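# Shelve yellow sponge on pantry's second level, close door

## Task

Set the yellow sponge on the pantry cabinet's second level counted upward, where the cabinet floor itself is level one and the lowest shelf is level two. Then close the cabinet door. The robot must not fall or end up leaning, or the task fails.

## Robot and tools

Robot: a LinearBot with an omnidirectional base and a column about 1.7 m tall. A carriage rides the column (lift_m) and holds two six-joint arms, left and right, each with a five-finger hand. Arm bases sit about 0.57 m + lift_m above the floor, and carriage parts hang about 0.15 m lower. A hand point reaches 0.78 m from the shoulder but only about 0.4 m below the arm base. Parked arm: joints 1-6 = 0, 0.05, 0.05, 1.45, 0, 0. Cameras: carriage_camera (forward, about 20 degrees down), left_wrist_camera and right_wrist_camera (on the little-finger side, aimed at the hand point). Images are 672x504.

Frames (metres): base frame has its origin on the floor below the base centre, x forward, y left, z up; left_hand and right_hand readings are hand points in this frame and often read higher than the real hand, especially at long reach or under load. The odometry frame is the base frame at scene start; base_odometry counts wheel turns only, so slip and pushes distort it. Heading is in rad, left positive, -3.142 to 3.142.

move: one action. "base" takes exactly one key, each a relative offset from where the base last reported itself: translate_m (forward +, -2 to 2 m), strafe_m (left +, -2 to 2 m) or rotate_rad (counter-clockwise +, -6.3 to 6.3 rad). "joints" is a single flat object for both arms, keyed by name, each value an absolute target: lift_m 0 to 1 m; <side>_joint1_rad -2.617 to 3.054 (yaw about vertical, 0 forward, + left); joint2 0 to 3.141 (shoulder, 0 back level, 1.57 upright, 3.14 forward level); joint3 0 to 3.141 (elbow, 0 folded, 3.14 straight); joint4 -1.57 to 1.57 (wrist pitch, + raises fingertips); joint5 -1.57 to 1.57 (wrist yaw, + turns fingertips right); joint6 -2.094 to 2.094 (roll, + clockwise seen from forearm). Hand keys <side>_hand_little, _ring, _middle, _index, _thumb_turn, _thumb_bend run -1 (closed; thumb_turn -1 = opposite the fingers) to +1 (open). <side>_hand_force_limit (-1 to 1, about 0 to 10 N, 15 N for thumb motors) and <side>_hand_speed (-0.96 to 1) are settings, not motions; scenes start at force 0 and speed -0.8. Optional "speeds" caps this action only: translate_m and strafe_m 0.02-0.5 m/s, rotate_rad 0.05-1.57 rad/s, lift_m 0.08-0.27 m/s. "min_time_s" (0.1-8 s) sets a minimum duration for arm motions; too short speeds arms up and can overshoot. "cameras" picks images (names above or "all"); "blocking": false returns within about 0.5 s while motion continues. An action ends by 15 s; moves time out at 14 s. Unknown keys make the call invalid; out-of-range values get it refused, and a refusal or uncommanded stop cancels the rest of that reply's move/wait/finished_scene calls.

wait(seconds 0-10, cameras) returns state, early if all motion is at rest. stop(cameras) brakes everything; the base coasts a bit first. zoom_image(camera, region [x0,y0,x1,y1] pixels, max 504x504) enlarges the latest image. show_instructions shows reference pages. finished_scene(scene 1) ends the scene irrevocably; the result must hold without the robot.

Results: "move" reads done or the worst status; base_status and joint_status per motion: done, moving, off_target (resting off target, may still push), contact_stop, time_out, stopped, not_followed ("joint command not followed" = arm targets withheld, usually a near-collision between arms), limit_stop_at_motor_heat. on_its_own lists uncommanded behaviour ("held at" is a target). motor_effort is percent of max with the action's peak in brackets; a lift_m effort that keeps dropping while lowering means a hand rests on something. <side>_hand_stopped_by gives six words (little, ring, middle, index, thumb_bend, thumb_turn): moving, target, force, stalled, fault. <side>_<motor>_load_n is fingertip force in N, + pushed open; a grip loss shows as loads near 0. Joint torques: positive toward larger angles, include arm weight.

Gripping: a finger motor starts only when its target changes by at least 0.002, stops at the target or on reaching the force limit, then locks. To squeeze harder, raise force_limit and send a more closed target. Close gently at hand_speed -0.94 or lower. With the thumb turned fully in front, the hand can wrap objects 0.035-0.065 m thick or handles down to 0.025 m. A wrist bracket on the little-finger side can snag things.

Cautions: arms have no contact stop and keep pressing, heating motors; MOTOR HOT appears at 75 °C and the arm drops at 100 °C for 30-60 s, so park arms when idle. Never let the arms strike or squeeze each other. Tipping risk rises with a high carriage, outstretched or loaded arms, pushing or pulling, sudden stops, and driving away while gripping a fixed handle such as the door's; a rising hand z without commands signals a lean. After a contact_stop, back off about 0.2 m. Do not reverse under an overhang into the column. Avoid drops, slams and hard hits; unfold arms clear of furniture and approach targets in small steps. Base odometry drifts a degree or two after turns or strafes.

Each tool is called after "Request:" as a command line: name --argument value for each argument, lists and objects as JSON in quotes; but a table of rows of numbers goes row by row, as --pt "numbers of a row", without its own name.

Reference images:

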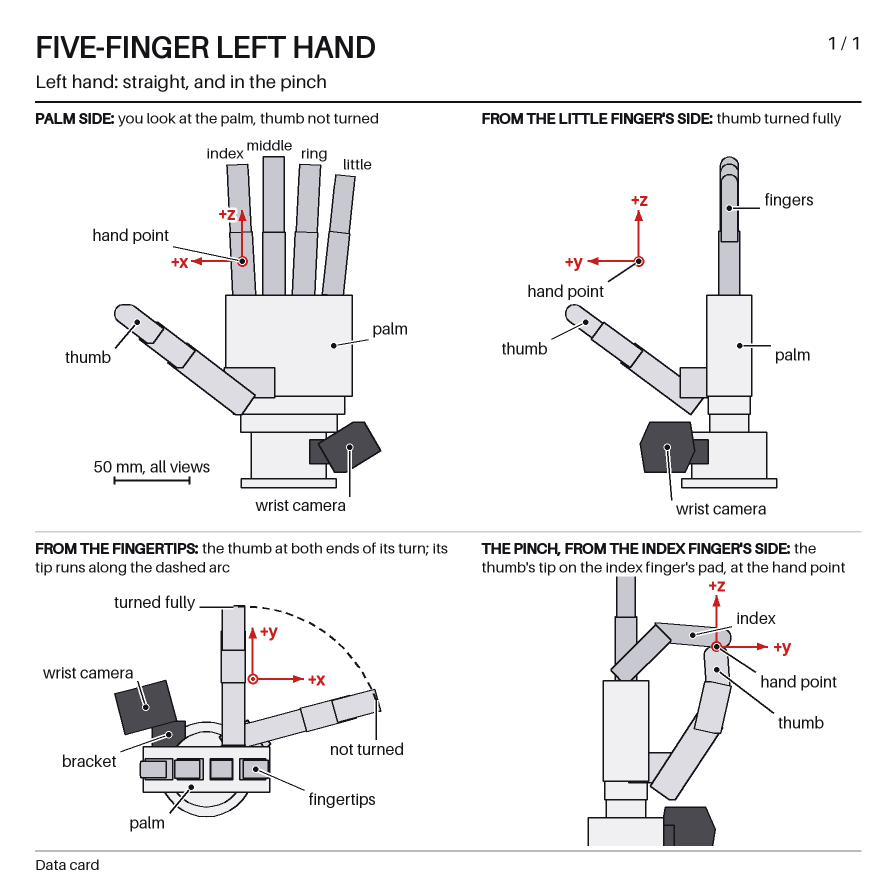

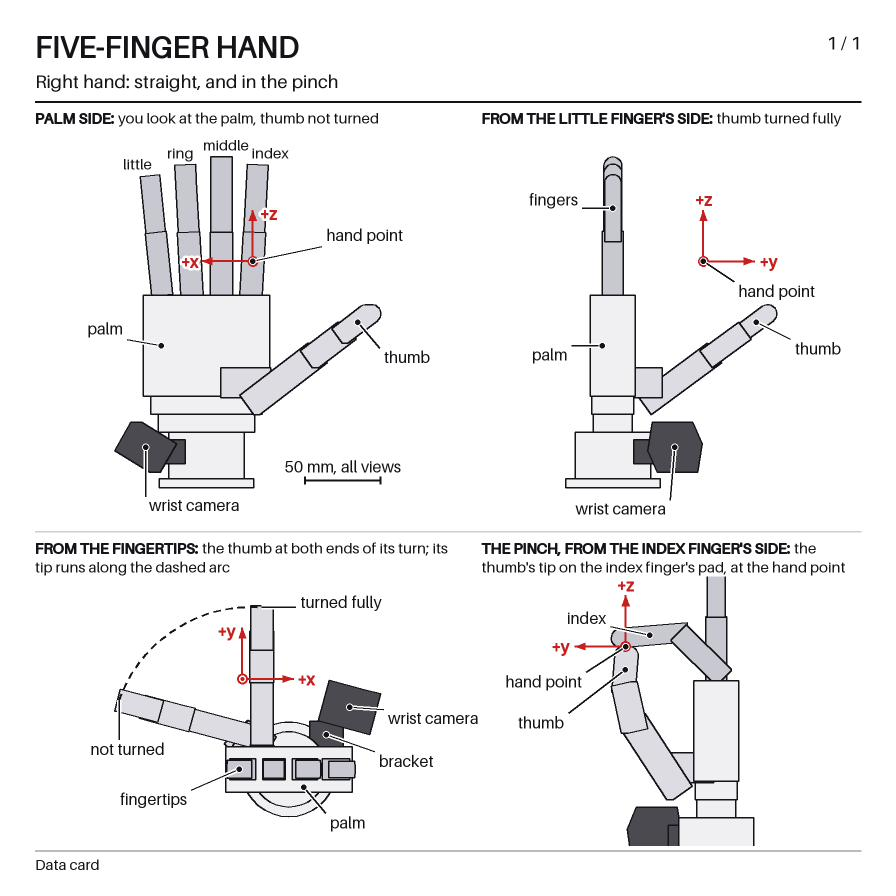

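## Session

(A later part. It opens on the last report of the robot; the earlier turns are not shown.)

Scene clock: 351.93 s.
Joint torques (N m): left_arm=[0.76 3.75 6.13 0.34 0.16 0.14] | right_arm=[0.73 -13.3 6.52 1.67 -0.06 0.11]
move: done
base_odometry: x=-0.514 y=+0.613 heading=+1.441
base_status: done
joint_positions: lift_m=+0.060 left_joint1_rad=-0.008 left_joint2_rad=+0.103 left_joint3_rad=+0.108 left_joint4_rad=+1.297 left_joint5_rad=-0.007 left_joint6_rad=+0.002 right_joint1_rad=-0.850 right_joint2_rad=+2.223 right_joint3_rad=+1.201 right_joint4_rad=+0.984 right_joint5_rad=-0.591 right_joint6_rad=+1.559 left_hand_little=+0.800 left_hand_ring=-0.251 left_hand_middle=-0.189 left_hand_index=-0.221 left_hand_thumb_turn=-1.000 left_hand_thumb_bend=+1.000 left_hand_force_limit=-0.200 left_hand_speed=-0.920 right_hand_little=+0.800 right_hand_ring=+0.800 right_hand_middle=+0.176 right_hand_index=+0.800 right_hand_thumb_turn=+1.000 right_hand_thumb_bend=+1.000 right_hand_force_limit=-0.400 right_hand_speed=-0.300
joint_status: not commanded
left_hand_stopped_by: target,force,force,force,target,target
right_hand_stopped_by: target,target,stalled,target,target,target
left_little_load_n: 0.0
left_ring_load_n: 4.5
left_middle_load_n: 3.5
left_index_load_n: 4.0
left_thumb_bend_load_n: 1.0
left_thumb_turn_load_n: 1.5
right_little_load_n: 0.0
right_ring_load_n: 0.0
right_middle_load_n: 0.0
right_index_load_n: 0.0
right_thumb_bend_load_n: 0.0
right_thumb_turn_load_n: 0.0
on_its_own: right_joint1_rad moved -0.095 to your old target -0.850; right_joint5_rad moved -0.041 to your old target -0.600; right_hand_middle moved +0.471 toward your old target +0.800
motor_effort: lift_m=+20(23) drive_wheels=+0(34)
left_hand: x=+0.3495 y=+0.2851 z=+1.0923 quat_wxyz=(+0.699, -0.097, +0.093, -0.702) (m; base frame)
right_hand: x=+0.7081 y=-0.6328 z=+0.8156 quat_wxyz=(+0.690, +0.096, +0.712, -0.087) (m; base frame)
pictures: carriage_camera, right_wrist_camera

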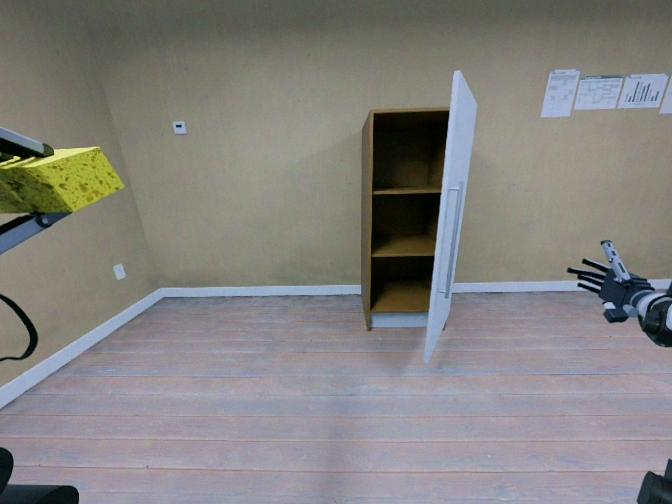

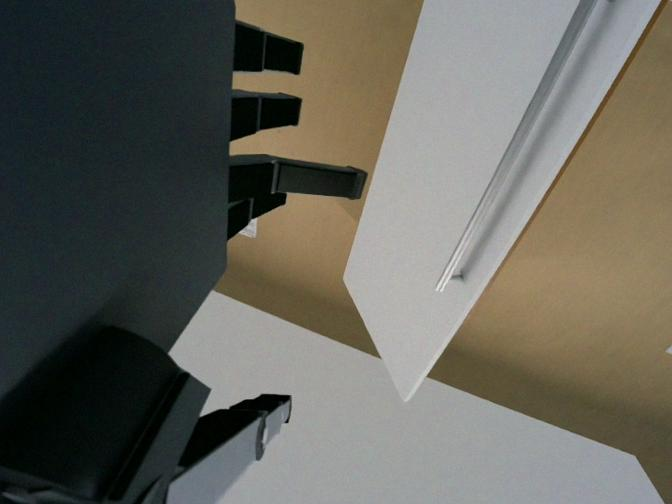

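Request:
move --joints '{"right_joint1_rad": 0.0, "right_joint5_rad": 0.0, "right_hand_index": 1.0, "right_hand_middle": 1.0, "right_hand_ring": 1.0, "right_hand_little": 1.0}' --min_time_s 2

Request:
move --base '{"translate_m": 0.35}' --speeds '{"translate_m": 0.2}' --cameras '["right_wrist_camera", "carriage_camera"]'

Scene clock: 360.77 s.
Joint torques (N m): left_arm=[0.76 3.7 6.17 0.31 0.15 0.11] | right_arm=[1.09 -13.49 6.74 1.81 0.15 0.12]
move: done
base_odometry: x=-0.514 y=+0.613 heading=+1.441
base_status: not commanded
joint_positions: lift_m=+0.060 left_joint1_rad=-0.008 left_joint2_rad=+0.103 left_joint3_rad=+0.108 left_joint4_rad=+1.297 left_joint5_rad=-0.007 left_joint6_rad=+0.002 right_joint1_rad=-0.005 right_joint2_rad=+2.223 right_joint3_rad=+1.201 right_joint4_rad=+0.985 right_joint5_rad=-0.012 right_joint6_rad=+1.559 left_hand_little=+0.800 left_hand_ring=-0.251 left_hand_middle=-0.189 left_hand_index=-0.221 left_hand_thumb_turn=-1.000 left_hand_thumb_bend=+1.000 left_hand_force_limit=-0.200 left_hand_speed=-0.920 right_hand_little=+1.000 right_hand_ring=+1.000 right_hand_middle=+1.000 right_hand_index=+1.000 right_hand_thumb_turn=+1.000 right_hand_thumb_bend=+1.000 right_hand_force_limit=-0.400 right_hand_speed=-0.300
joint_status: all done
left_hand_stopped_by: target,force,force,force,target,target
right_hand_stopped_by: target,target,target,target,target,target
left_little_load_n: 0.0
left_ring_load_n: 4.5
left_middle_load_n: 3.5
left_index_load_n: 4.0
left_thumb_bend_load_n: 1.0
left_thumb_turn_load_n: 1.5
right_little_load_n: 0.0
right_ring_load_n: 0.0
right_middle_load_n: 0.0
right_index_load_n: 0.0
right_thumb_bend_load_n: 0.0
right_thumb_turn_load_n: 0.0
motor_effort: lift_m=+21(23) drive_wheels=+0(0)
left_hand: x=+0.3495 y=+0.2851 z=+1.0923 quat_wxyz=(+0.699, -0.097, +0.093, -0.702) (m; base frame)
right_hand: x=+0.8462 y=-0.2557 z=+0.8133 quat_wxyz=(+0.694, -0.007, +0.720, -0.002) (m; base frame)
pictures: none

Scene clock: 363.60 s.
Joint torques (N m): left_arm=[0.69 3.67 6.27 0.27 0.16 0.1] | right_arm=[1.14 -13.41 6.82 1.79 0.15 0.1]
move: done
base_odometry: x=-0.469 y=+0.960 heading=+1.442
base_status: done
joint_positions: lift_m=+0.060 left_joint1_rad=-0.008 left_joint2_rad=+0.103 left_joint3_rad=+0.108 left_joint4_rad=+1.297 left_joint5_rad=-0.007 left_joint6_rad=+0.002 right_joint1_rad=-0.005 right_joint2_rad=+2.223 right_joint3_rad=+1.201 right_joint4_rad=+0.988 right_joint5_rad=-0.009 right_joint6_rad=+1.559 left_hand_little=+0.800 left_hand_ring=-0.251 left_hand_middle=-0.189 left_hand_index=-0.221 left_hand_thumb_turn=-1.000 left_hand_thumb_bend=+1.000 left_hand_force_limit=-0.200 left_hand_speed=-0.920 right_hand_little=+1.000 right_hand_ring=+1.000 right_hand_middle=+1.000 right_hand_index=+1.000 right_hand_thumb_turn=+1.000 right_hand_thumb_bend=+1.000 right_hand_force_limit=-0.400 right_hand_speed=-0.300
joint_status: not commanded
left_hand_stopped_by: target,force,force,force,target,target
right_hand_stopped_by: target,target,target,target,target,target
left_little_load_n: 0.0
left_ring_load_n: 4.5
left_middle_load_n: 4.0
left_index_load_n: 4.0
left_thumb_bend_load_n: 1.5
left_thumb_turn_load_n: 1.5
right_little_load_n: 0.0
right_ring_load_n: 0.0
right_middle_load_n: 0.0
right_index_load_n: 0.0
right_thumb_bend_load_n: 0.0
right_thumb_turn_load_n: 0.0
motor_effort: lift_m=+22(23) drive_wheels=-3(12)
left_hand: x=+0.3494 y=+0.2851 z=+1.0923 quat_wxyz=(+0.699, -0.097, +0.093, -0.702) (m; base frame)
right_hand: x=+0.8463 y=-0.2562 z=+0.8141 quat_wxyz=(+0.695, -0.006, +0.719, -0.003) (m; base frame)
pictures: carriage_camera, right_wrist_camera

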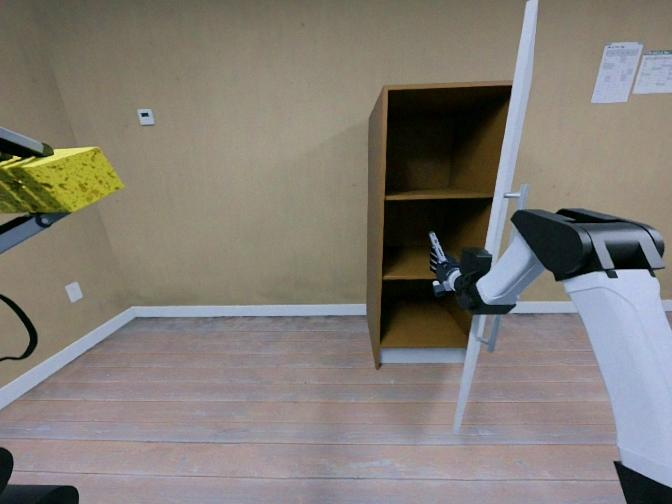

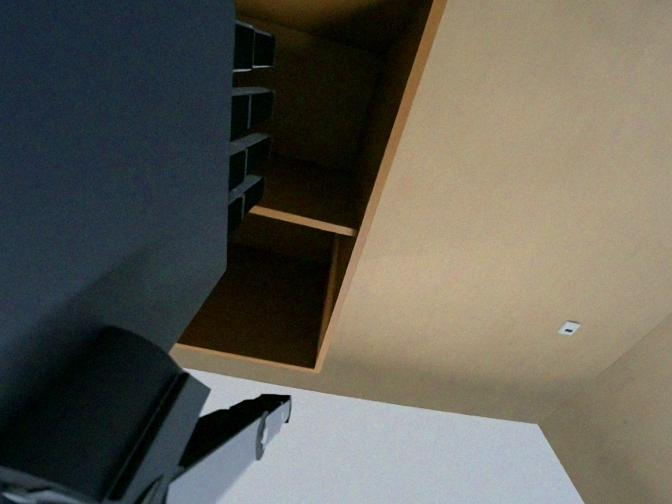

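Request:
move --base '{"strafe_m": -0.35}' --speeds '{"strafe_m": 0.12}' --cameras '["right_wrist_camera", "carriage_camera"]'

Scene clock: 368.63 s.
Joint torques (N m): left_arm=[0.8 3.56 6.17 0.3 0.14 0.12] | right_arm=[-23.5 -9.11 14.46 1.27 5.92 0.1]
move: done
base_odometry: x=-0.122 y=+0.915 heading=+1.443
base_status: done
joint_positions: lift_m=+0.060 left_joint1_rad=-0.008 left_joint2_rad=+0.103 left_joint3_rad=+0.108 left_joint4_rad=+1.298 left_joint5_rad=-0.007 left_joint6_rad=+0.002 right_joint1_rad=+0.301 right_joint2_rad=+2.180 right_joint3_rad=+1.111 right_joint4_rad=+1.031 right_joint5_rad=-0.553 right_joint6_rad=+1.559 left_hand_little=+0.800 left_hand_ring=-0.251 left_hand_middle=-0.189 left_hand_index=-0.221 left_hand_thumb_turn=-1.000 left_hand_thumb_bend=+1.000 left_hand_force_limit=-0.200 left_hand_speed=-0.920 right_hand_little=+1.000 right_hand_ring=+1.000 right_hand_middle=+1.000 right_hand_index=+1.000 right_hand_thumb_turn=+1.000 right_hand_thumb_bend=+1.000 right_hand_force_limit=-0.400 right_hand_speed=-0.300
joint_status: not commanded
left_hand_stopped_by: target,force,force,force,target,target
right_hand_stopped_by: target,target,target,target,target,target
left_little_load_n: 0.0
left_ring_load_n: 4.0
left_middle_load_n: 4.0
left_index_load_n: 4.0
left_thumb_bend_load_n: 1.0
left_thumb_turn_load_n: 1.5
right_little_load_n: 0.0
right_ring_load_n: 0.0
right_middle_load_n: 0.0
right_index_load_n: 0.0
right_thumb_bend_load_n: 0.0
right_thumb_turn_load_n: 0.0
motor_effort: lift_m=+21(23) drive_wheels=+7(14)
left_hand: x=+0.3493 y=+0.2851 z=+1.0924 quat_wxyz=(+0.699, -0.096, +0.093, -0.702) (m; base frame)
right_hand: x=+0.6980 y=-0.0058 z=+0.8140 quat_wxyz=(+0.632, -0.295, +0.655, +0.290) (m; base frame)
pictures: carriage_camera, right_wrist_camera

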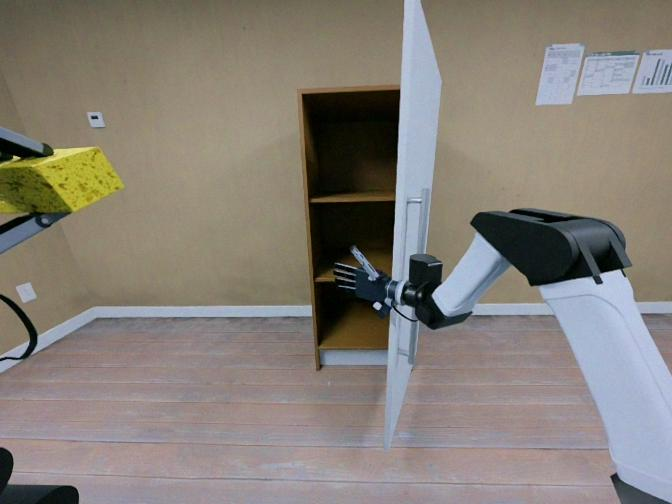

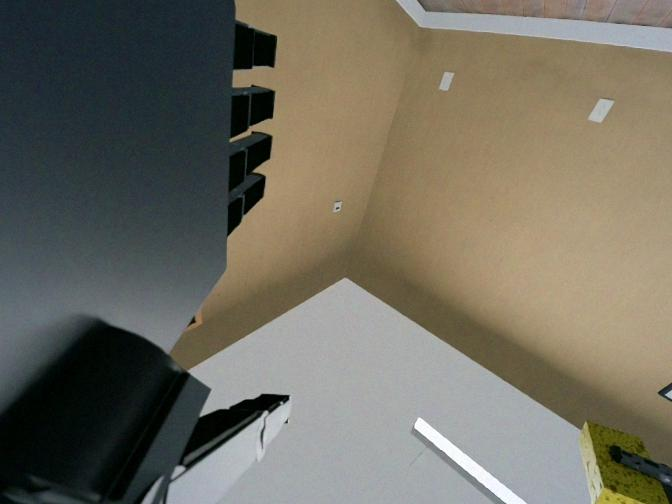

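Request:
zoom_image --camera "carriage_camera" --region '[300, 170, 480, 350]'

Scaled by 2.800 from the camera's 672x504 image, which has a finer 960x720 frame.

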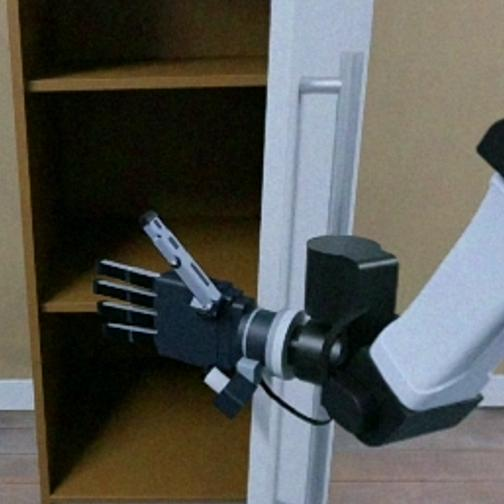

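Request:
move --base '{"strafe_m": 0.3}' --speeds '{"strafe_m": 0.15}' --cameras '["carriage_camera"]'

Scene clock: 378.53 s.
Joint torques (N m): left_arm=[0.77 3.67 6.19 0.26 0.12 0.15] | right_arm=[0.25 -9.39 8.87 1.76 0.16 0.07]
move: done
base_odometry: x=-0.419 y=+0.954 heading=+1.442
base_status: done
joint_positions: lift_m=+0.060 left_joint1_rad=-0.008 left_joint2_rad=+0.103 left_joint3_rad=+0.108 left_joint4_rad=+1.298 left_joint5_rad=-0.007 left_joint6_rad=+0.002 right_joint1_rad=+0.007 right_joint2_rad=+2.180 right_joint3_rad=+1.178 right_joint4_rad=+0.989 right_joint5_rad=-0.010 right_joint6_rad=+1.561 left_hand_little=+0.800 left_hand_ring=-0.251 left_hand_middle=-0.189 left_hand_index=-0.221 left_hand_thumb_turn=-1.000 left_hand_thumb_bend=+1.000 left_hand_force_limit=-0.200 left_hand_speed=-0.920 right_hand_little=+1.000 right_hand_ring=+1.000 right_hand_middle=+1.000 right_hand_index=+1.000 right_hand_thumb_turn=+1.000 right_hand_thumb_bend=+1.000 right_hand_force_limit=-0.400 right_hand_speed=-0.300
joint_status: not commanded
left_hand_stopped_by: target,force,force,force,target,target
right_hand_stopped_by: target,target,target,target,target,target
left_little_load_n: 0.0
left_ring_load_n: 5.0
left_middle_load_n: 3.5
left_index_load_n: 4.0
left_thumb_bend_load_n: 1.0
left_thumb_turn_load_n: 1.5
right_little_load_n: 0.0
right_ring_load_n: 0.0
right_middle_load_n: 0.0
right_index_load_n: 0.0
right_thumb_bend_load_n: 0.0
right_thumb_turn_load_n: 0.0
motor_effort: lift_m=+22(22) drive_wheels=+0(10)
left_hand: x=+0.3493 y=+0.2851 z=+1.0924 quat_wxyz=(+0.699, -0.096, +0.093, -0.702) (m; base frame)
right_hand: x=+0.8393 y=-0.2488 z=+0.8303 quat_wxyz=(+0.702, -0.009, +0.712, +0.003) (m; base frame)
pictures: carriage_camera

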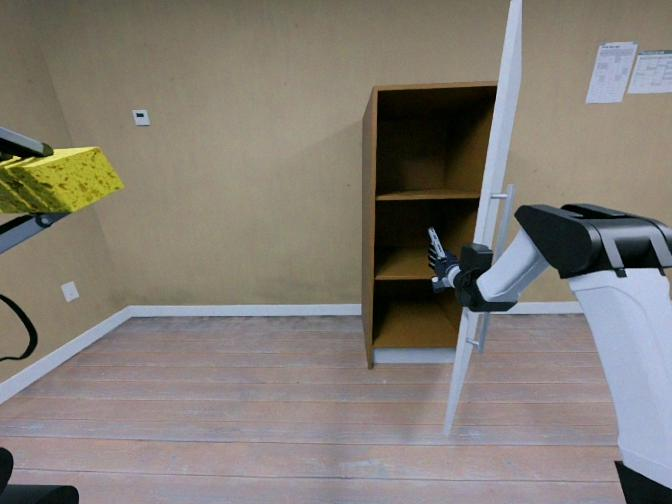

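Request:
move --base '{"strafe_m": 0.06}' --speeds '{"strafe_m": 0.15}'

Request:
move --base '{"translate_m": 0.2}' --speeds '{"translate_m": 0.15}' --cameras '["right_wrist_camera", "carriage_camera"]'

Scene clock: 382.23 s.
Joint torques (N m): left_arm=[0.7 3.75 6.16 0.32 0.16 0.11] | right_arm=[0.35 -9.54 8.83 1.79 0.14 0.08]
move: done
base_odometry: x=-0.479 y=+0.962 heading=+1.442
base_status: done
joint_positions: lift_m=+0.060 left_joint1_rad=-0.008 left_joint2_rad=+0.103 left_joint3_rad=+0.108 left_joint4_rad=+1.298 left_joint5_rad=-0.006 left_joint6_rad=+0.002 right_joint1_rad=+0.005 right_joint2_rad=+2.180 right_joint3_rad=+1.178 right_joint4_rad=+0.990 right_joint5_rad=-0.008 right_joint6_rad=+1.561 left_hand_little=+0.800 left_hand_ring=-0.251 left_hand_middle=-0.189 left_hand_index=-0.221 left_hand_thumb_turn=-1.000 left_hand_thumb_bend=+1.000 left_hand_force_limit=-0.200 left_hand_speed=-0.920 right_hand_little=+1.000 right_hand_ring=+1.000 right_hand_middle=+1.000 right_hand_index=+1.000 right_hand_thumb_turn=+1.000 right_hand_thumb_bend=+1.000 right_hand_force_limit=-0.400 right_hand_speed=-0.300
joint_status: not commanded
left_hand_stopped_by: target,force,force,force,target,target
right_hand_stopped_by: target,target,target,target,target,target
left_little_load_n: 0.0
left_ring_load_n: 4.5
left_middle_load_n: 3.5
left_index_load_n: 4.5
left_thumb_bend_load_n: 1.0
left_thumb_turn_load_n: 1.0
right_little_load_n: 0.0
right_ring_load_n: 0.0
right_middle_load_n: 0.0
right_index_load_n: 0.0
right_thumb_bend_load_n: 0.0
right_thumb_turn_load_n: 0.0
motor_effort: lift_m=+21(22) drive_wheels=+1(9)
left_hand: x=+0.3493 y=+0.2850 z=+1.0924 quat_wxyz=(+0.699, -0.096, +0.093, -0.702) (m; base frame)
right_hand: x=+0.8396 y=-0.2506 z=+0.8306 quat_wxyz=(+0.703, -0.008, +0.711, +0.001) (m; base frame)
pictures: none

Scene clock: 384.47 s.
Joint torques (N m): left_arm=[0.72 3.64 6.13 0.3 0.13 0.12] | right_arm=[0.34 -9.58 8.87 1.75 0.13 0.07]
move: done
base_odometry: x=-0.453 y=+1.160 heading=+1.443
base_status: done
joint_positions: lift_m=+0.060 left_joint1_rad=-0.008 left_joint2_rad=+0.103 left_joint3_rad=+0.108 left_joint4_rad=+1.298 left_joint5_rad=-0.006 left_joint6_rad=+0.002 right_joint1_rad=+0.005 right_joint2_rad=+2.180 right_joint3_rad=+1.178 right_joint4_rad=+0.991 right_joint5_rad=-0.008 right_joint6_rad=+1.561 left_hand_little=+0.800 left_hand_ring=-0.251 left_hand_middle=-0.189 left_hand_index=-0.221 left_hand_thumb_turn=-1.000 left_hand_thumb_bend=+1.000 left_hand_force_limit=-0.200 left_hand_speed=-0.920 right_hand_little=+1.000 right_hand_ring=+1.000 right_hand_middle=+1.000 right_hand_index=+1.000 right_hand_thumb_turn=+1.000 right_hand_thumb_bend=+1.000 right_hand_force_limit=-0.400 right_hand_speed=-0.300
joint_status: not commanded
left_hand_stopped_by: target,force,force,force,target,target
right_hand_stopped_by: target,target,target,target,target,target
left_little_load_n: 0.0
left_ring_load_n: 4.5
left_middle_load_n: 3.5
left_index_load_n: 4.0
left_thumb_bend_load_n: 1.0
left_thumb_turn_load_n: 1.0
right_little_load_n: 0.0
right_ring_load_n: 0.0
right_middle_load_n: 0.0
right_index_load_n: 0.0
right_thumb_bend_load_n: 0.0
right_thumb_turn_load_n: 0.0
motor_effort: lift_m=+21(23) drive_wheels=-1(11)
left_hand: x=+0.3493 y=+0.2850 z=+1.0924 quat_wxyz=(+0.699, -0.096, +0.093, -0.702) (m; base frame)
right_hand: x=+0.8395 y=-0.2506 z=+0.8309 quat_wxyz=(+0.703, -0.008, +0.711, +0.001) (m; base frame)
pictures: carriage_camera, right_wrist_camera

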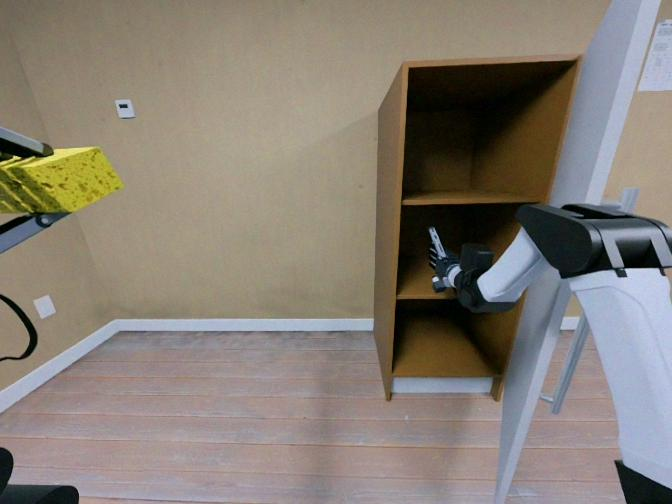

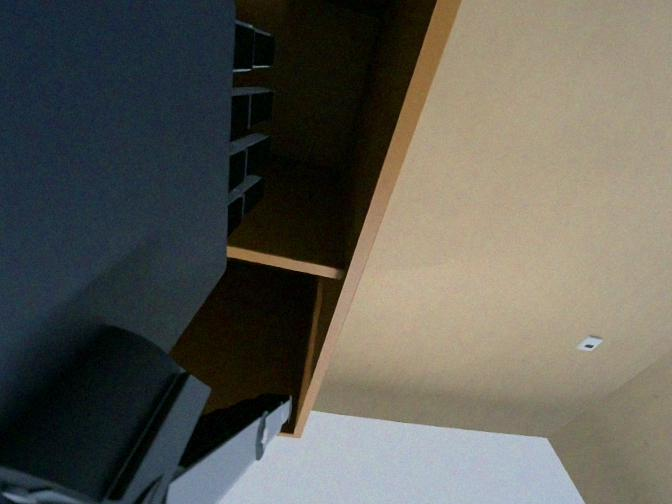

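Request:
move --joints '{"right_joint1_rad": -0.5, "right_joint5_rad": 0.0}' --min_time_s 3 --cameras '["right_wrist_camera", "carriage_camera"]'

Scene clock: 389.07 s.
Joint torques (N m): left_arm=[0.94 3.67 6.27 0.25 0.15 0.14] | right_arm=[0.18 -9.47 8.83 1.77 0.08 0.08]
move: done
base_odometry: x=-0.453 y=+1.160 heading=+1.443
base_status: not commanded
joint_positions: lift_m=+0.060 left_joint1_rad=-0.008 left_joint2_rad=+0.103 left_joint3_rad=+0.108 left_joint4_rad=+1.298 left_joint5_rad=-0.006 left_joint6_rad=+0.002 right_joint1_rad=-0.494 right_joint2_rad=+2.180 right_joint3_rad=+1.178 right_joint4_rad=+0.991 right_joint5_rad=-0.003 right_joint6_rad=+1.561 left_hand_little=+0.800 left_hand_ring=-0.251 left_hand_middle=-0.189 left_hand_index=-0.221 left_hand_thumb_turn=-1.000 left_hand_thumb_bend=+1.000 left_hand_force_limit=-0.200 left_hand_speed=-0.920 right_hand_little=+1.000 right_hand_ring=+1.000 right_hand_middle=+1.000 right_hand_index=+1.000 right_hand_thumb_turn=+1.000 right_hand_thumb_bend=+1.000 right_hand_force_limit=-0.400 right_hand_speed=-0.300
joint_status: all done
left_hand_stopped_by: target,force,force,force,target,target
right_hand_stopped_by: target,target,target,target,target,target
left_little_load_n: 0.0
left_ring_load_n: 4.5
left_middle_load_n: 4.0
left_index_load_n: 4.0
left_thumb_bend_load_n: 1.0
left_thumb_turn_load_n: 1.0
right_little_load_n: 0.0
right_ring_load_n: 0.0
right_middle_load_n: 0.0
right_index_load_n: 0.0
right_thumb_bend_load_n: 0.0
right_thumb_turn_load_n: 0.0
motor_effort: lift_m=+19(23) drive_wheels=-1(1)
left_hand: x=+0.3493 y=+0.2850 z=+1.0924 quat_wxyz=(+0.699, -0.096, +0.093, -0.702) (m; base frame)
right_hand: x=+0.7948 y=-0.5566 z=+0.8309 quat_wxyz=(+0.681, +0.169, +0.691, -0.174) (m; base frame)
pictures: carriage_camera, right_wrist_camera

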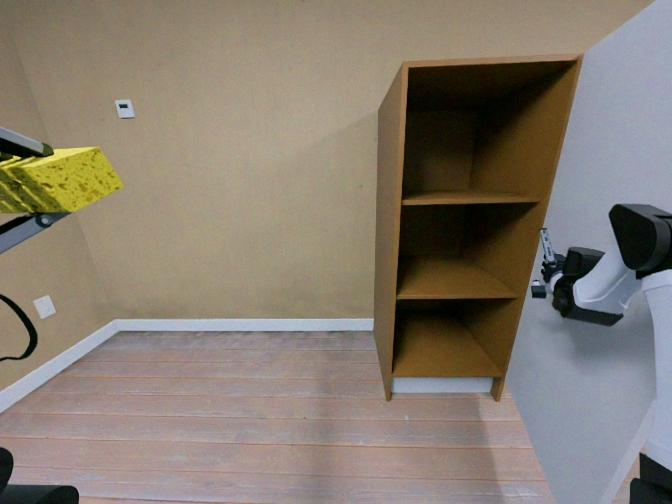

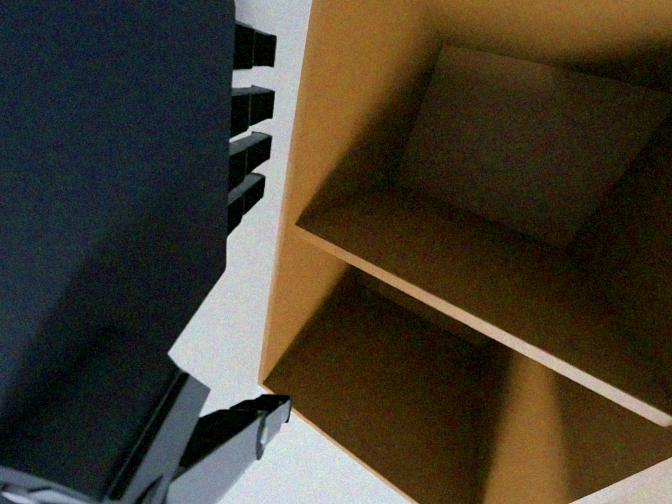

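Request:
move --joints '{"right_joint1_rad": -0.9, "right_joint5_rad": 0.0}' --min_time_s 3

Request:
move --base '{"strafe_m": -0.3}' --speeds '{"strafe_m": 0.12}' --cameras '["right_wrist_camera", "carriage_camera"]'

Scene clock: 394.47 s.
Joint torques (N m): left_arm=[0.85 3.67 6.24 0.32 0.13 0.11] | right_arm=[-0.65 -9.46 9.01 1.74 0.32 0.08]
move: done
base_odometry: x=-0.453 y=+1.160 heading=+1.443
base_status: not commanded
joint_positions: lift_m=+0.060 left_joint1_rad=-0.008 left_joint2_rad=+0.103 left_joint3_rad=+0.108 left_joint4_rad=+1.298 left_joint5_rad=-0.006 left_joint6_rad=+0.002 right_joint1_rad=-0.883 right_joint2_rad=+2.180 right_joint3_rad=+1.177 right_joint4_rad=+0.994 right_joint5_rad=-0.025 right_joint6_rad=+1.561 left_hand_little=+0.800 left_hand_ring=-0.251 left_hand_middle=-0.189 left_hand_index=-0.221 left_hand_thumb_turn=-1.000 left_hand_thumb_bend=+1.000 left_hand_force_limit=-0.200 left_hand_speed=-0.920 right_hand_little=+1.000 right_hand_ring=+1.000 right_hand_middle=+1.000 right_hand_index=+1.000 right_hand_thumb_turn=+1.000 right_hand_thumb_bend=+1.000 right_hand_force_limit=-0.400 right_hand_speed=-0.300
joint_status: all done
left_hand_stopped_by: target,force,force,force,target,target
right_hand_stopped_by: target,target,target,target,target,target
left_little_load_n: 0.0
left_ring_load_n: 4.5
left_middle_load_n: 3.5
left_index_load_n: 4.5
left_thumb_bend_load_n: 1.0
left_thumb_turn_load_n: 1.0
right_little_load_n: 0.0
right_ring_load_n: 0.0
right_middle_load_n: -1.0
right_index_load_n: 0.0
right_thumb_bend_load_n: 0.0
right_thumb_turn_load_n: 0.0
motor_effort: lift_m=+21(23) drive_wheels=+4(5)
left_hand: x=+0.3493 y=+0.2850 z=+1.0924 quat_wxyz=(+0.699, -0.096, +0.093, -0.702) (m; base frame)
right_hand: x=+0.6625 y=-0.7533 z=+0.8313 quat_wxyz=(+0.639, +0.292, +0.647, -0.296) (m; base frame)
pictures: none

Scene clock: 397.73 s.
Joint torques (N m): left_arm=[0.77 3.6 6.23 0.25 0.12 0.1] | right_arm=[-17.37 -6.32 21.81 0.67 7.7 0.36]
move: done
base_odometry: x=-0.156 y=+1.122 heading=+1.443
base_status: done
joint_positions: lift_m=+0.060 left_joint1_rad=-0.008 left_joint2_rad=+0.103 left_joint3_rad=+0.108 left_joint4_rad=+1.298 left_joint5_rad=-0.006 left_joint6_rad=+0.002 right_joint1_rad=-0.674 right_joint2_rad=+2.154 right_joint3_rad=+1.025 right_joint4_rad=+1.081 right_joint5_rad=-0.814 right_joint6_rad=+1.536 left_hand_little=+0.800 left_hand_ring=-0.251 left_hand_middle=-0.189 left_hand_index=-0.221 left_hand_thumb_turn=-1.000 left_hand_thumb_bend=+1.000 left_hand_force_limit=-0.200 left_hand_speed=-0.920 right_hand_little=+1.000 right_hand_ring=+1.000 right_hand_middle=+0.998 right_hand_index=+0.999 right_hand_thumb_turn=+1.000 right_hand_thumb_bend=+1.000 right_hand_force_limit=-0.400 right_hand_speed=-0.300
joint_status: not commanded
left_hand_stopped_by: target,force,force,force,target,target
right_hand_stopped_by: target,target,target,target,target,target
left_little_load_n: 0.0
left_ring_load_n: 4.5
left_middle_load_n: 4.0
left_index_load_n: 4.0
left_thumb_bend_load_n: 1.0
left_thumb_turn_load_n: 1.5
right_little_load_n: 0.0
right_ring_load_n: -1.5
right_middle_load_n: -9.5
right_index_load_n: -8.0
right_thumb_bend_load_n: 0.0
right_thumb_turn_load_n: -0.5
motor_effort: lift_m=+21(23) drive_wheels=+12(18)
left_hand: x=+0.3492 y=+0.2850 z=+1.0925 quat_wxyz=(+0.699, -0.096, +0.093, -0.702) (m; base frame)
right_hand: x=+0.7142 y=-0.4773 z=+0.8067 quat_wxyz=(+0.694, -0.051, +0.717, +0.049) (m; base frame)
pictures: carriage_camera, right_wrist_camera

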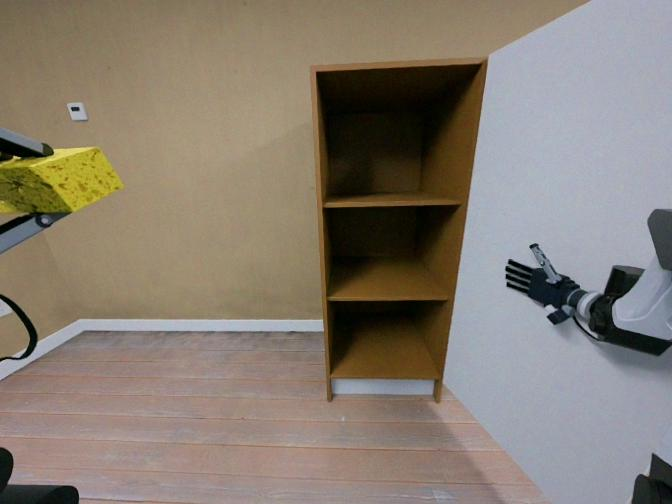

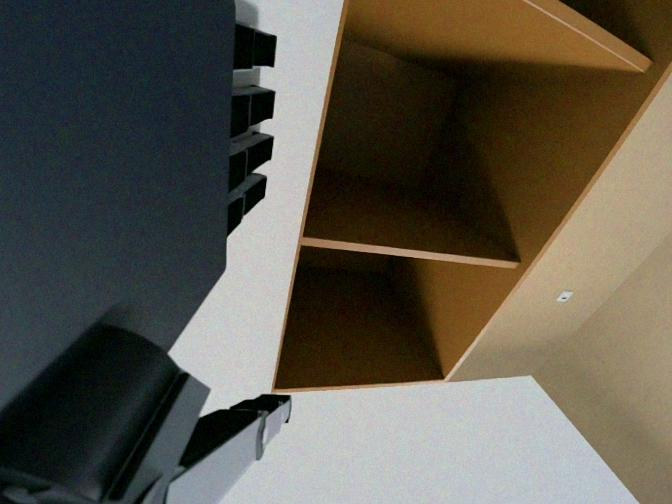

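Request:
move --base '{"strafe_m": 0.15}' --speeds '{"strafe_m": 0.12}'

Request:
move --joints '{"right_joint1_rad": -0.3, "right_joint5_rad": 0.0}' --min_time_s 2

Request:
move --joints '{"right_joint1_rad": 0.0, "right_joint2_rad": 0.05, "right_joint3_rad": 0.05, "right_joint4_rad": 1.45, "right_joint5_rad": 0.0, "right_joint6_rad": 0.0}' --min_time_s 3 --cameras '["right_wrist_camera", "carriage_camera"]'

Scene clock: 407.10 s.
Joint torques (N m): left_arm=[0.68 3.59 6.15 0.29 0.13 0.14] | right_arm=[-11.18 -8.39 12.57 1.86 4.97 0.39]
move: done
base_odometry: x=-0.305 y=+1.141 heading=+1.443
base_status: done
joint_positions: lift_m=+0.060 left_joint1_rad=-0.008 left_joint2_rad=+0.103 left_joint3_rad=+0.108 left_joint4_rad=+1.298 left_joint5_rad=-0.005 left_joint6_rad=+0.002 right_joint1_rad=-0.752 right_joint2_rad=+2.170 right_joint3_rad=+1.134 right_joint4_rad=+0.971 right_joint5_rad=-0.464 right_joint6_rad=+1.533 left_hand_little=+0.800 left_hand_ring=-0.251 left_hand_middle=-0.189 left_hand_index=-0.221 left_hand_thumb_turn=-1.000 left_hand_thumb_bend=+1.000 left_hand_force_limit=-0.200 left_hand_speed=-0.920 right_hand_little=+1.000 right_hand_ring=+1.000 right_hand_middle=+0.998 right_hand_index=+0.999 right_hand_thumb_turn=+1.000 right_hand_thumb_bend=+1.000 right_hand_force_limit=-0.400 right_hand_speed=-0.300
joint_status: not commanded
left_hand_stopped_by: target,force,force,force,target,target
right_hand_stopped_by: target,target,target,target,target,target
left_little_load_n: 0.0
left_ring_load_n: 5.0
left_middle_load_n: 3.5
left_index_load_n: 4.0
left_thumb_bend_load_n: 1.0
left_thumb_turn_load_n: 1.5
right_little_load_n: 0.0
right_ring_load_n: 0.0
right_middle_load_n: -20.5
right_index_load_n: -3.0
right_thumb_bend_load_n: 0.0
right_thumb_turn_load_n: 0.0
motor_effort: lift_m=+20(22) drive_wheels=+4(12)
left_hand: x=+0.3492 y=+0.2848 z=+1.0925 quat_wxyz=(+0.699, -0.096, +0.093, -0.703) (m; base frame)
right_hand: x=+0.7292 y=-0.5995 z=+0.8133 quat_wxyz=(+0.679, +0.101, +0.720, -0.101) (m; base frame)
pictures: none

Scene clock: 409.40 s.
Joint torques (N m): left_arm=[0.73 3.59 6.26 0.31 0.12 0.12] | right_arm=[1.13 -8.65 8.73 1.8 0.12 0.11]
move: done
base_odometry: x=-0.305 y=+1.141 heading=+1.443
base_status: not commanded
joint_positions: lift_m=+0.060 left_joint1_rad=-0.008 left_joint2_rad=+0.103 left_joint3_rad=+0.108 left_joint4_rad=+1.298 left_joint5_rad=-0.005 left_joint6_rad=+0.002 right_joint1_rad=-0.305 right_joint2_rad=+2.170 right_joint3_rad=+1.180 right_joint4_rad=+0.985 right_joint5_rad=-0.010 right_joint6_rad=+1.558 left_hand_little=+0.800 left_hand_ring=-0.251 left_hand_middle=-0.189 left_hand_index=-0.221 left_hand_thumb_turn=-1.000 left_hand_thumb_bend=+1.000 left_hand_force_limit=-0.200 left_hand_speed=-0.920 right_hand_little=+1.000 right_hand_ring=+1.000 right_hand_middle=+1.000 right_hand_index=+1.000 right_hand_thumb_turn=+1.000 right_hand_thumb_bend=+1.000 right_hand_force_limit=-0.400 right_hand_speed=-0.300
joint_status: all done
left_hand_stopped_by: target,force,force,force,target,target
right_hand_stopped_by: target,target,target,target,target,target
left_little_load_n: 0.0
left_ring_load_n: 4.5
left_middle_load_n: 3.5
left_index_load_n: 4.0
left_thumb_bend_load_n: 1.0
left_thumb_turn_load_n: 1.0
right_little_load_n: 0.0
right_ring_load_n: 0.0
right_middle_load_n: 0.0
right_index_load_n: 0.0
right_thumb_bend_load_n: 0.0
right_thumb_turn_load_n: 0.0
motor_effort: lift_m=+20(23) drive_wheels=+5(5)
left_hand: x=+0.3492 y=+0.2848 z=+1.0925 quat_wxyz=(+0.699, -0.096, +0.093, -0.703) (m; base frame)
right_hand: x=+0.8295 y=-0.4426 z=+0.8359 quat_wxyz=(+0.697, +0.100, +0.702, -0.108) (m; base frame)
pictures: none

Scene clock: 412.73 s.
Joint torques (N m): left_arm=[0.83 3.62 6.16 0.3 0.18 0.13] | right_arm=[1.42 2.14 5.33 0.03 0.14 -0.17]
move: done
base_odometry: x=-0.305 y=+1.141 heading=+1.443
base_status: not commanded
joint_positions: lift_m=+0.060 left_joint1_rad=-0.008 left_joint2_rad=+0.103 left_joint3_rad=+0.108 left_joint4_rad=+1.298 left_joint5_rad=-0.005 left_joint6_rad=+0.002 right_joint1_rad=-0.008 right_joint2_rad=+0.063 right_joint3_rad=+0.058 right_joint4_rad=+1.434 right_joint5_rad=-0.007 right_joint6_rad=+0.013 left_hand_little=+0.800 left_hand_ring=-0.251 left_hand_middle=-0.189 left_hand_index=-0.221 left_hand_thumb_turn=-1.000 left_hand_thumb_bend=+1.000 left_hand_force_limit=-0.200 left_hand_speed=-0.920 right_hand_little=+1.000 right_hand_ring=+1.000 right_hand_middle=+1.000 right_hand_index=+1.000 right_hand_thumb_turn=+1.000 right_hand_thumb_bend=+1.000 right_hand_force_limit=-0.400 right_hand_speed=-0.300
joint_status: all done
left_hand_stopped_by: target,force,force,force,target,target
right_hand_stopped_by: target,target,target,target,target,target
left_little_load_n: 0.0
left_ring_load_n: 4.5
left_middle_load_n: 4.0
left_index_load_n: 4.5
left_thumb_bend_load_n: 1.0
left_thumb_turn_load_n: 1.0
right_little_load_n: 0.0
right_ring_load_n: 0.0
right_middle_load_n: 0.0
right_index_load_n: 0.0
right_thumb_bend_load_n: 0.0
right_thumb_turn_load_n: 0.0
motor_effort: lift_m=+20(22) drive_wheels=+6(6)
left_hand: x=+0.3492 y=+0.2848 z=+1.0925 quat_wxyz=(+0.699, -0.096, +0.093, -0.703) (m; base frame)
right_hand: x=+0.3174 y=-0.2834 z=+1.0933 quat_wxyz=(+0.707, -0.052, +0.048, -0.703) (m; base frame)
pictures: carriage_camera, right_wrist_camera

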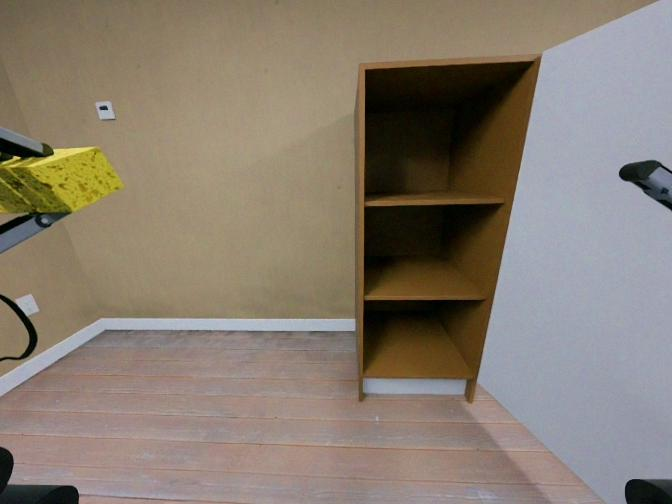

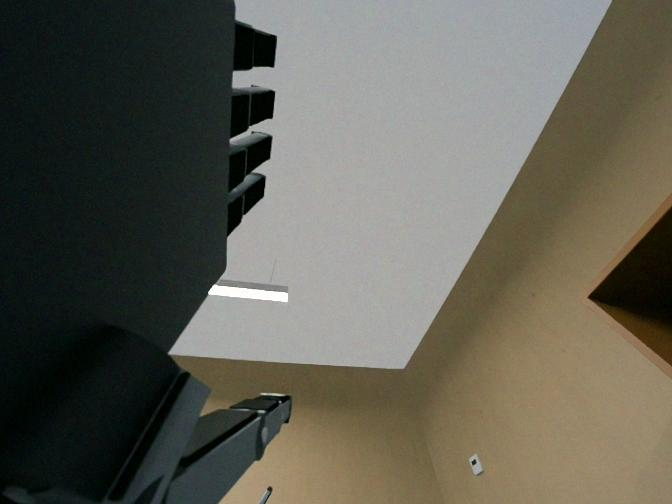

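Request:
move --base '{"strafe_m": -0.27}' --speeds '{"strafe_m": 0.2}' --joints '{"lift_m": 0.33}'

Request:
move --joints '{"left_joint1_rad": -0.52, "left_joint2_rad": 2.93, "left_joint3_rad": 2.165, "left_joint4_rad": -0.02, "left_joint5_rad": -0.25}' --min_time_s 5 --cameras '["left_wrist_camera", "carriage_camera"]'

Scene clock: 425.70 s.
Joint torques (N m): left_arm=[0.84 3.59 6.11 0.27 0.15 0.14] | right_arm=[1.29 2.29 5.91 0.01 0.13 -0.18]
move: done
base_odometry: x=-0.037 y=+1.107 heading=+1.443
base_status: done
joint_positions: lift_m=+0.330 left_joint1_rad=-0.008 left_joint2_rad=+0.103 left_joint3_rad=+0.108 left_joint4_rad=+1.298 left_joint5_rad=-0.005 left_joint6_rad=+0.002 right_joint1_rad=-0.007 right_joint2_rad=+0.060 right_joint3_rad=+0.051 right_joint4_rad=+1.436 right_joint5_rad=-0.006 right_joint6_rad=+0.011 left_hand_little=+0.800 left_hand_ring=-0.251 left_hand_middle=-0.189 left_hand_index=-0.221 left_hand_thumb_turn=-1.000 left_hand_thumb_bend=+1.000 left_hand_force_limit=-0.200 left_hand_speed=-0.920 right_hand_little=+1.000 right_hand_ring=+1.000 right_hand_middle=+1.000 right_hand_index=+1.000 right_hand_thumb_turn=+1.000 right_hand_thumb_bend=+1.000 right_hand_force_limit=-0.400 right_hand_speed=-0.300
joint_status: all done
left_hand_stopped_by: target,force,force,force,target,target
right_hand_stopped_by: target,target,target,target,target,target
left_little_load_n: 0.0
left_ring_load_n: 4.5
left_middle_load_n: 3.5
left_index_load_n: 4.0
left_thumb_bend_load_n: 1.0
left_thumb_turn_load_n: 1.0
right_little_load_n: 0.0
right_ring_load_n: 0.0
right_middle_load_n: 0.0
right_index_load_n: 0.0
right_thumb_bend_load_n: 0.0
right_thumb_turn_load_n: 0.0
motor_effort: lift_m=+19(27) drive_wheels=+0(13)
left_hand: x=+0.3492 y=+0.2848 z=+1.3625 quat_wxyz=(+0.699, -0.096, +0.093, -0.703) (m; base frame)
right_hand: x=+0.3180 y=-0.2836 z=+1.3616 quat_wxyz=(+0.707, -0.052, +0.049, -0.704) (m; base frame)
pictures: none

Scene clock: 431.00 s.
Joint torques (N m): left_arm=[-0.77 -13.89 10.74 1.52 -0.19 0.16] | right_arm=[1.28 2.36 5.91 0 0.11 -0.18]
move: done
base_odometry: x=-0.037 y=+1.107 heading=+1.443
base_status: not commanded
joint_positions: lift_m=+0.330 left_joint1_rad=-0.513 left_joint2_rad=+2.913 left_joint3_rad=+2.136 left_joint4_rad=-0.005 left_joint5_rad=-0.238 left_joint6_rad=+0.002 right_joint1_rad=-0.007 right_joint2_rad=+0.060 right_joint3_rad=+0.051 right_joint4_rad=+1.437 right_joint5_rad=-0.006 right_joint6_rad=+0.011 left_hand_little=+0.800 left_hand_ring=-0.251 left_hand_middle=-0.189 left_hand_index=-0.221 left_hand_thumb_turn=-1.000 left_hand_thumb_bend=+1.000 left_hand_force_limit=-0.200 left_hand_speed=-0.920 right_hand_little=+1.000 right_hand_ring=+1.000 right_hand_middle=+1.000 right_hand_index=+1.000 right_hand_thumb_turn=+1.000 right_hand_thumb_bend=+1.000 right_hand_force_limit=-0.400 right_hand_speed=-0.300
joint_status: all done
left_hand_stopped_by: target,force,force,force,target,target
right_hand_stopped_by: target,target,target,target,target,target
left_little_load_n: 0.0
left_ring_load_n: 5.0
left_middle_load_n: 4.0
left_index_load_n: 4.5
left_thumb_bend_load_n: 1.5
left_thumb_turn_load_n: 1.5
right_little_load_n: 0.0
right_ring_load_n: 0.0
right_middle_load_n: 0.0
right_index_load_n: 0.0
right_thumb_bend_load_n: 0.0
right_thumb_turn_load_n: 0.0
motor_effort: lift_m=+21(22) drive_wheels=+1(2)
left_hand: x=+0.7863 y=+0.0138 z=+0.7292 quat_wxyz=(+0.287, -0.501, +0.769, -0.274) (m; base frame)
right_hand: x=+0.3178 y=-0.2836 z=+1.3617 quat_wxyz=(+0.707, -0.052, +0.049, -0.704) (m; base frame)
pictures: carriage_camera, left_wrist_camera

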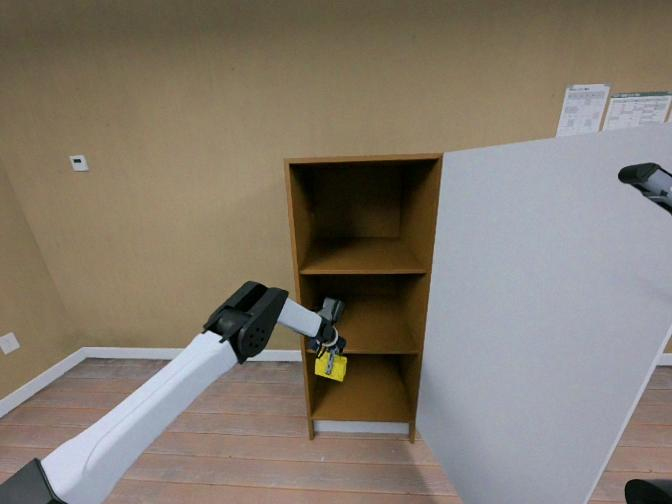

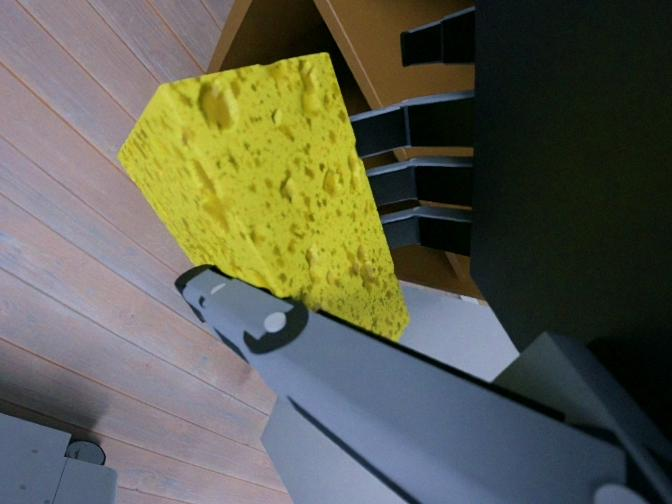

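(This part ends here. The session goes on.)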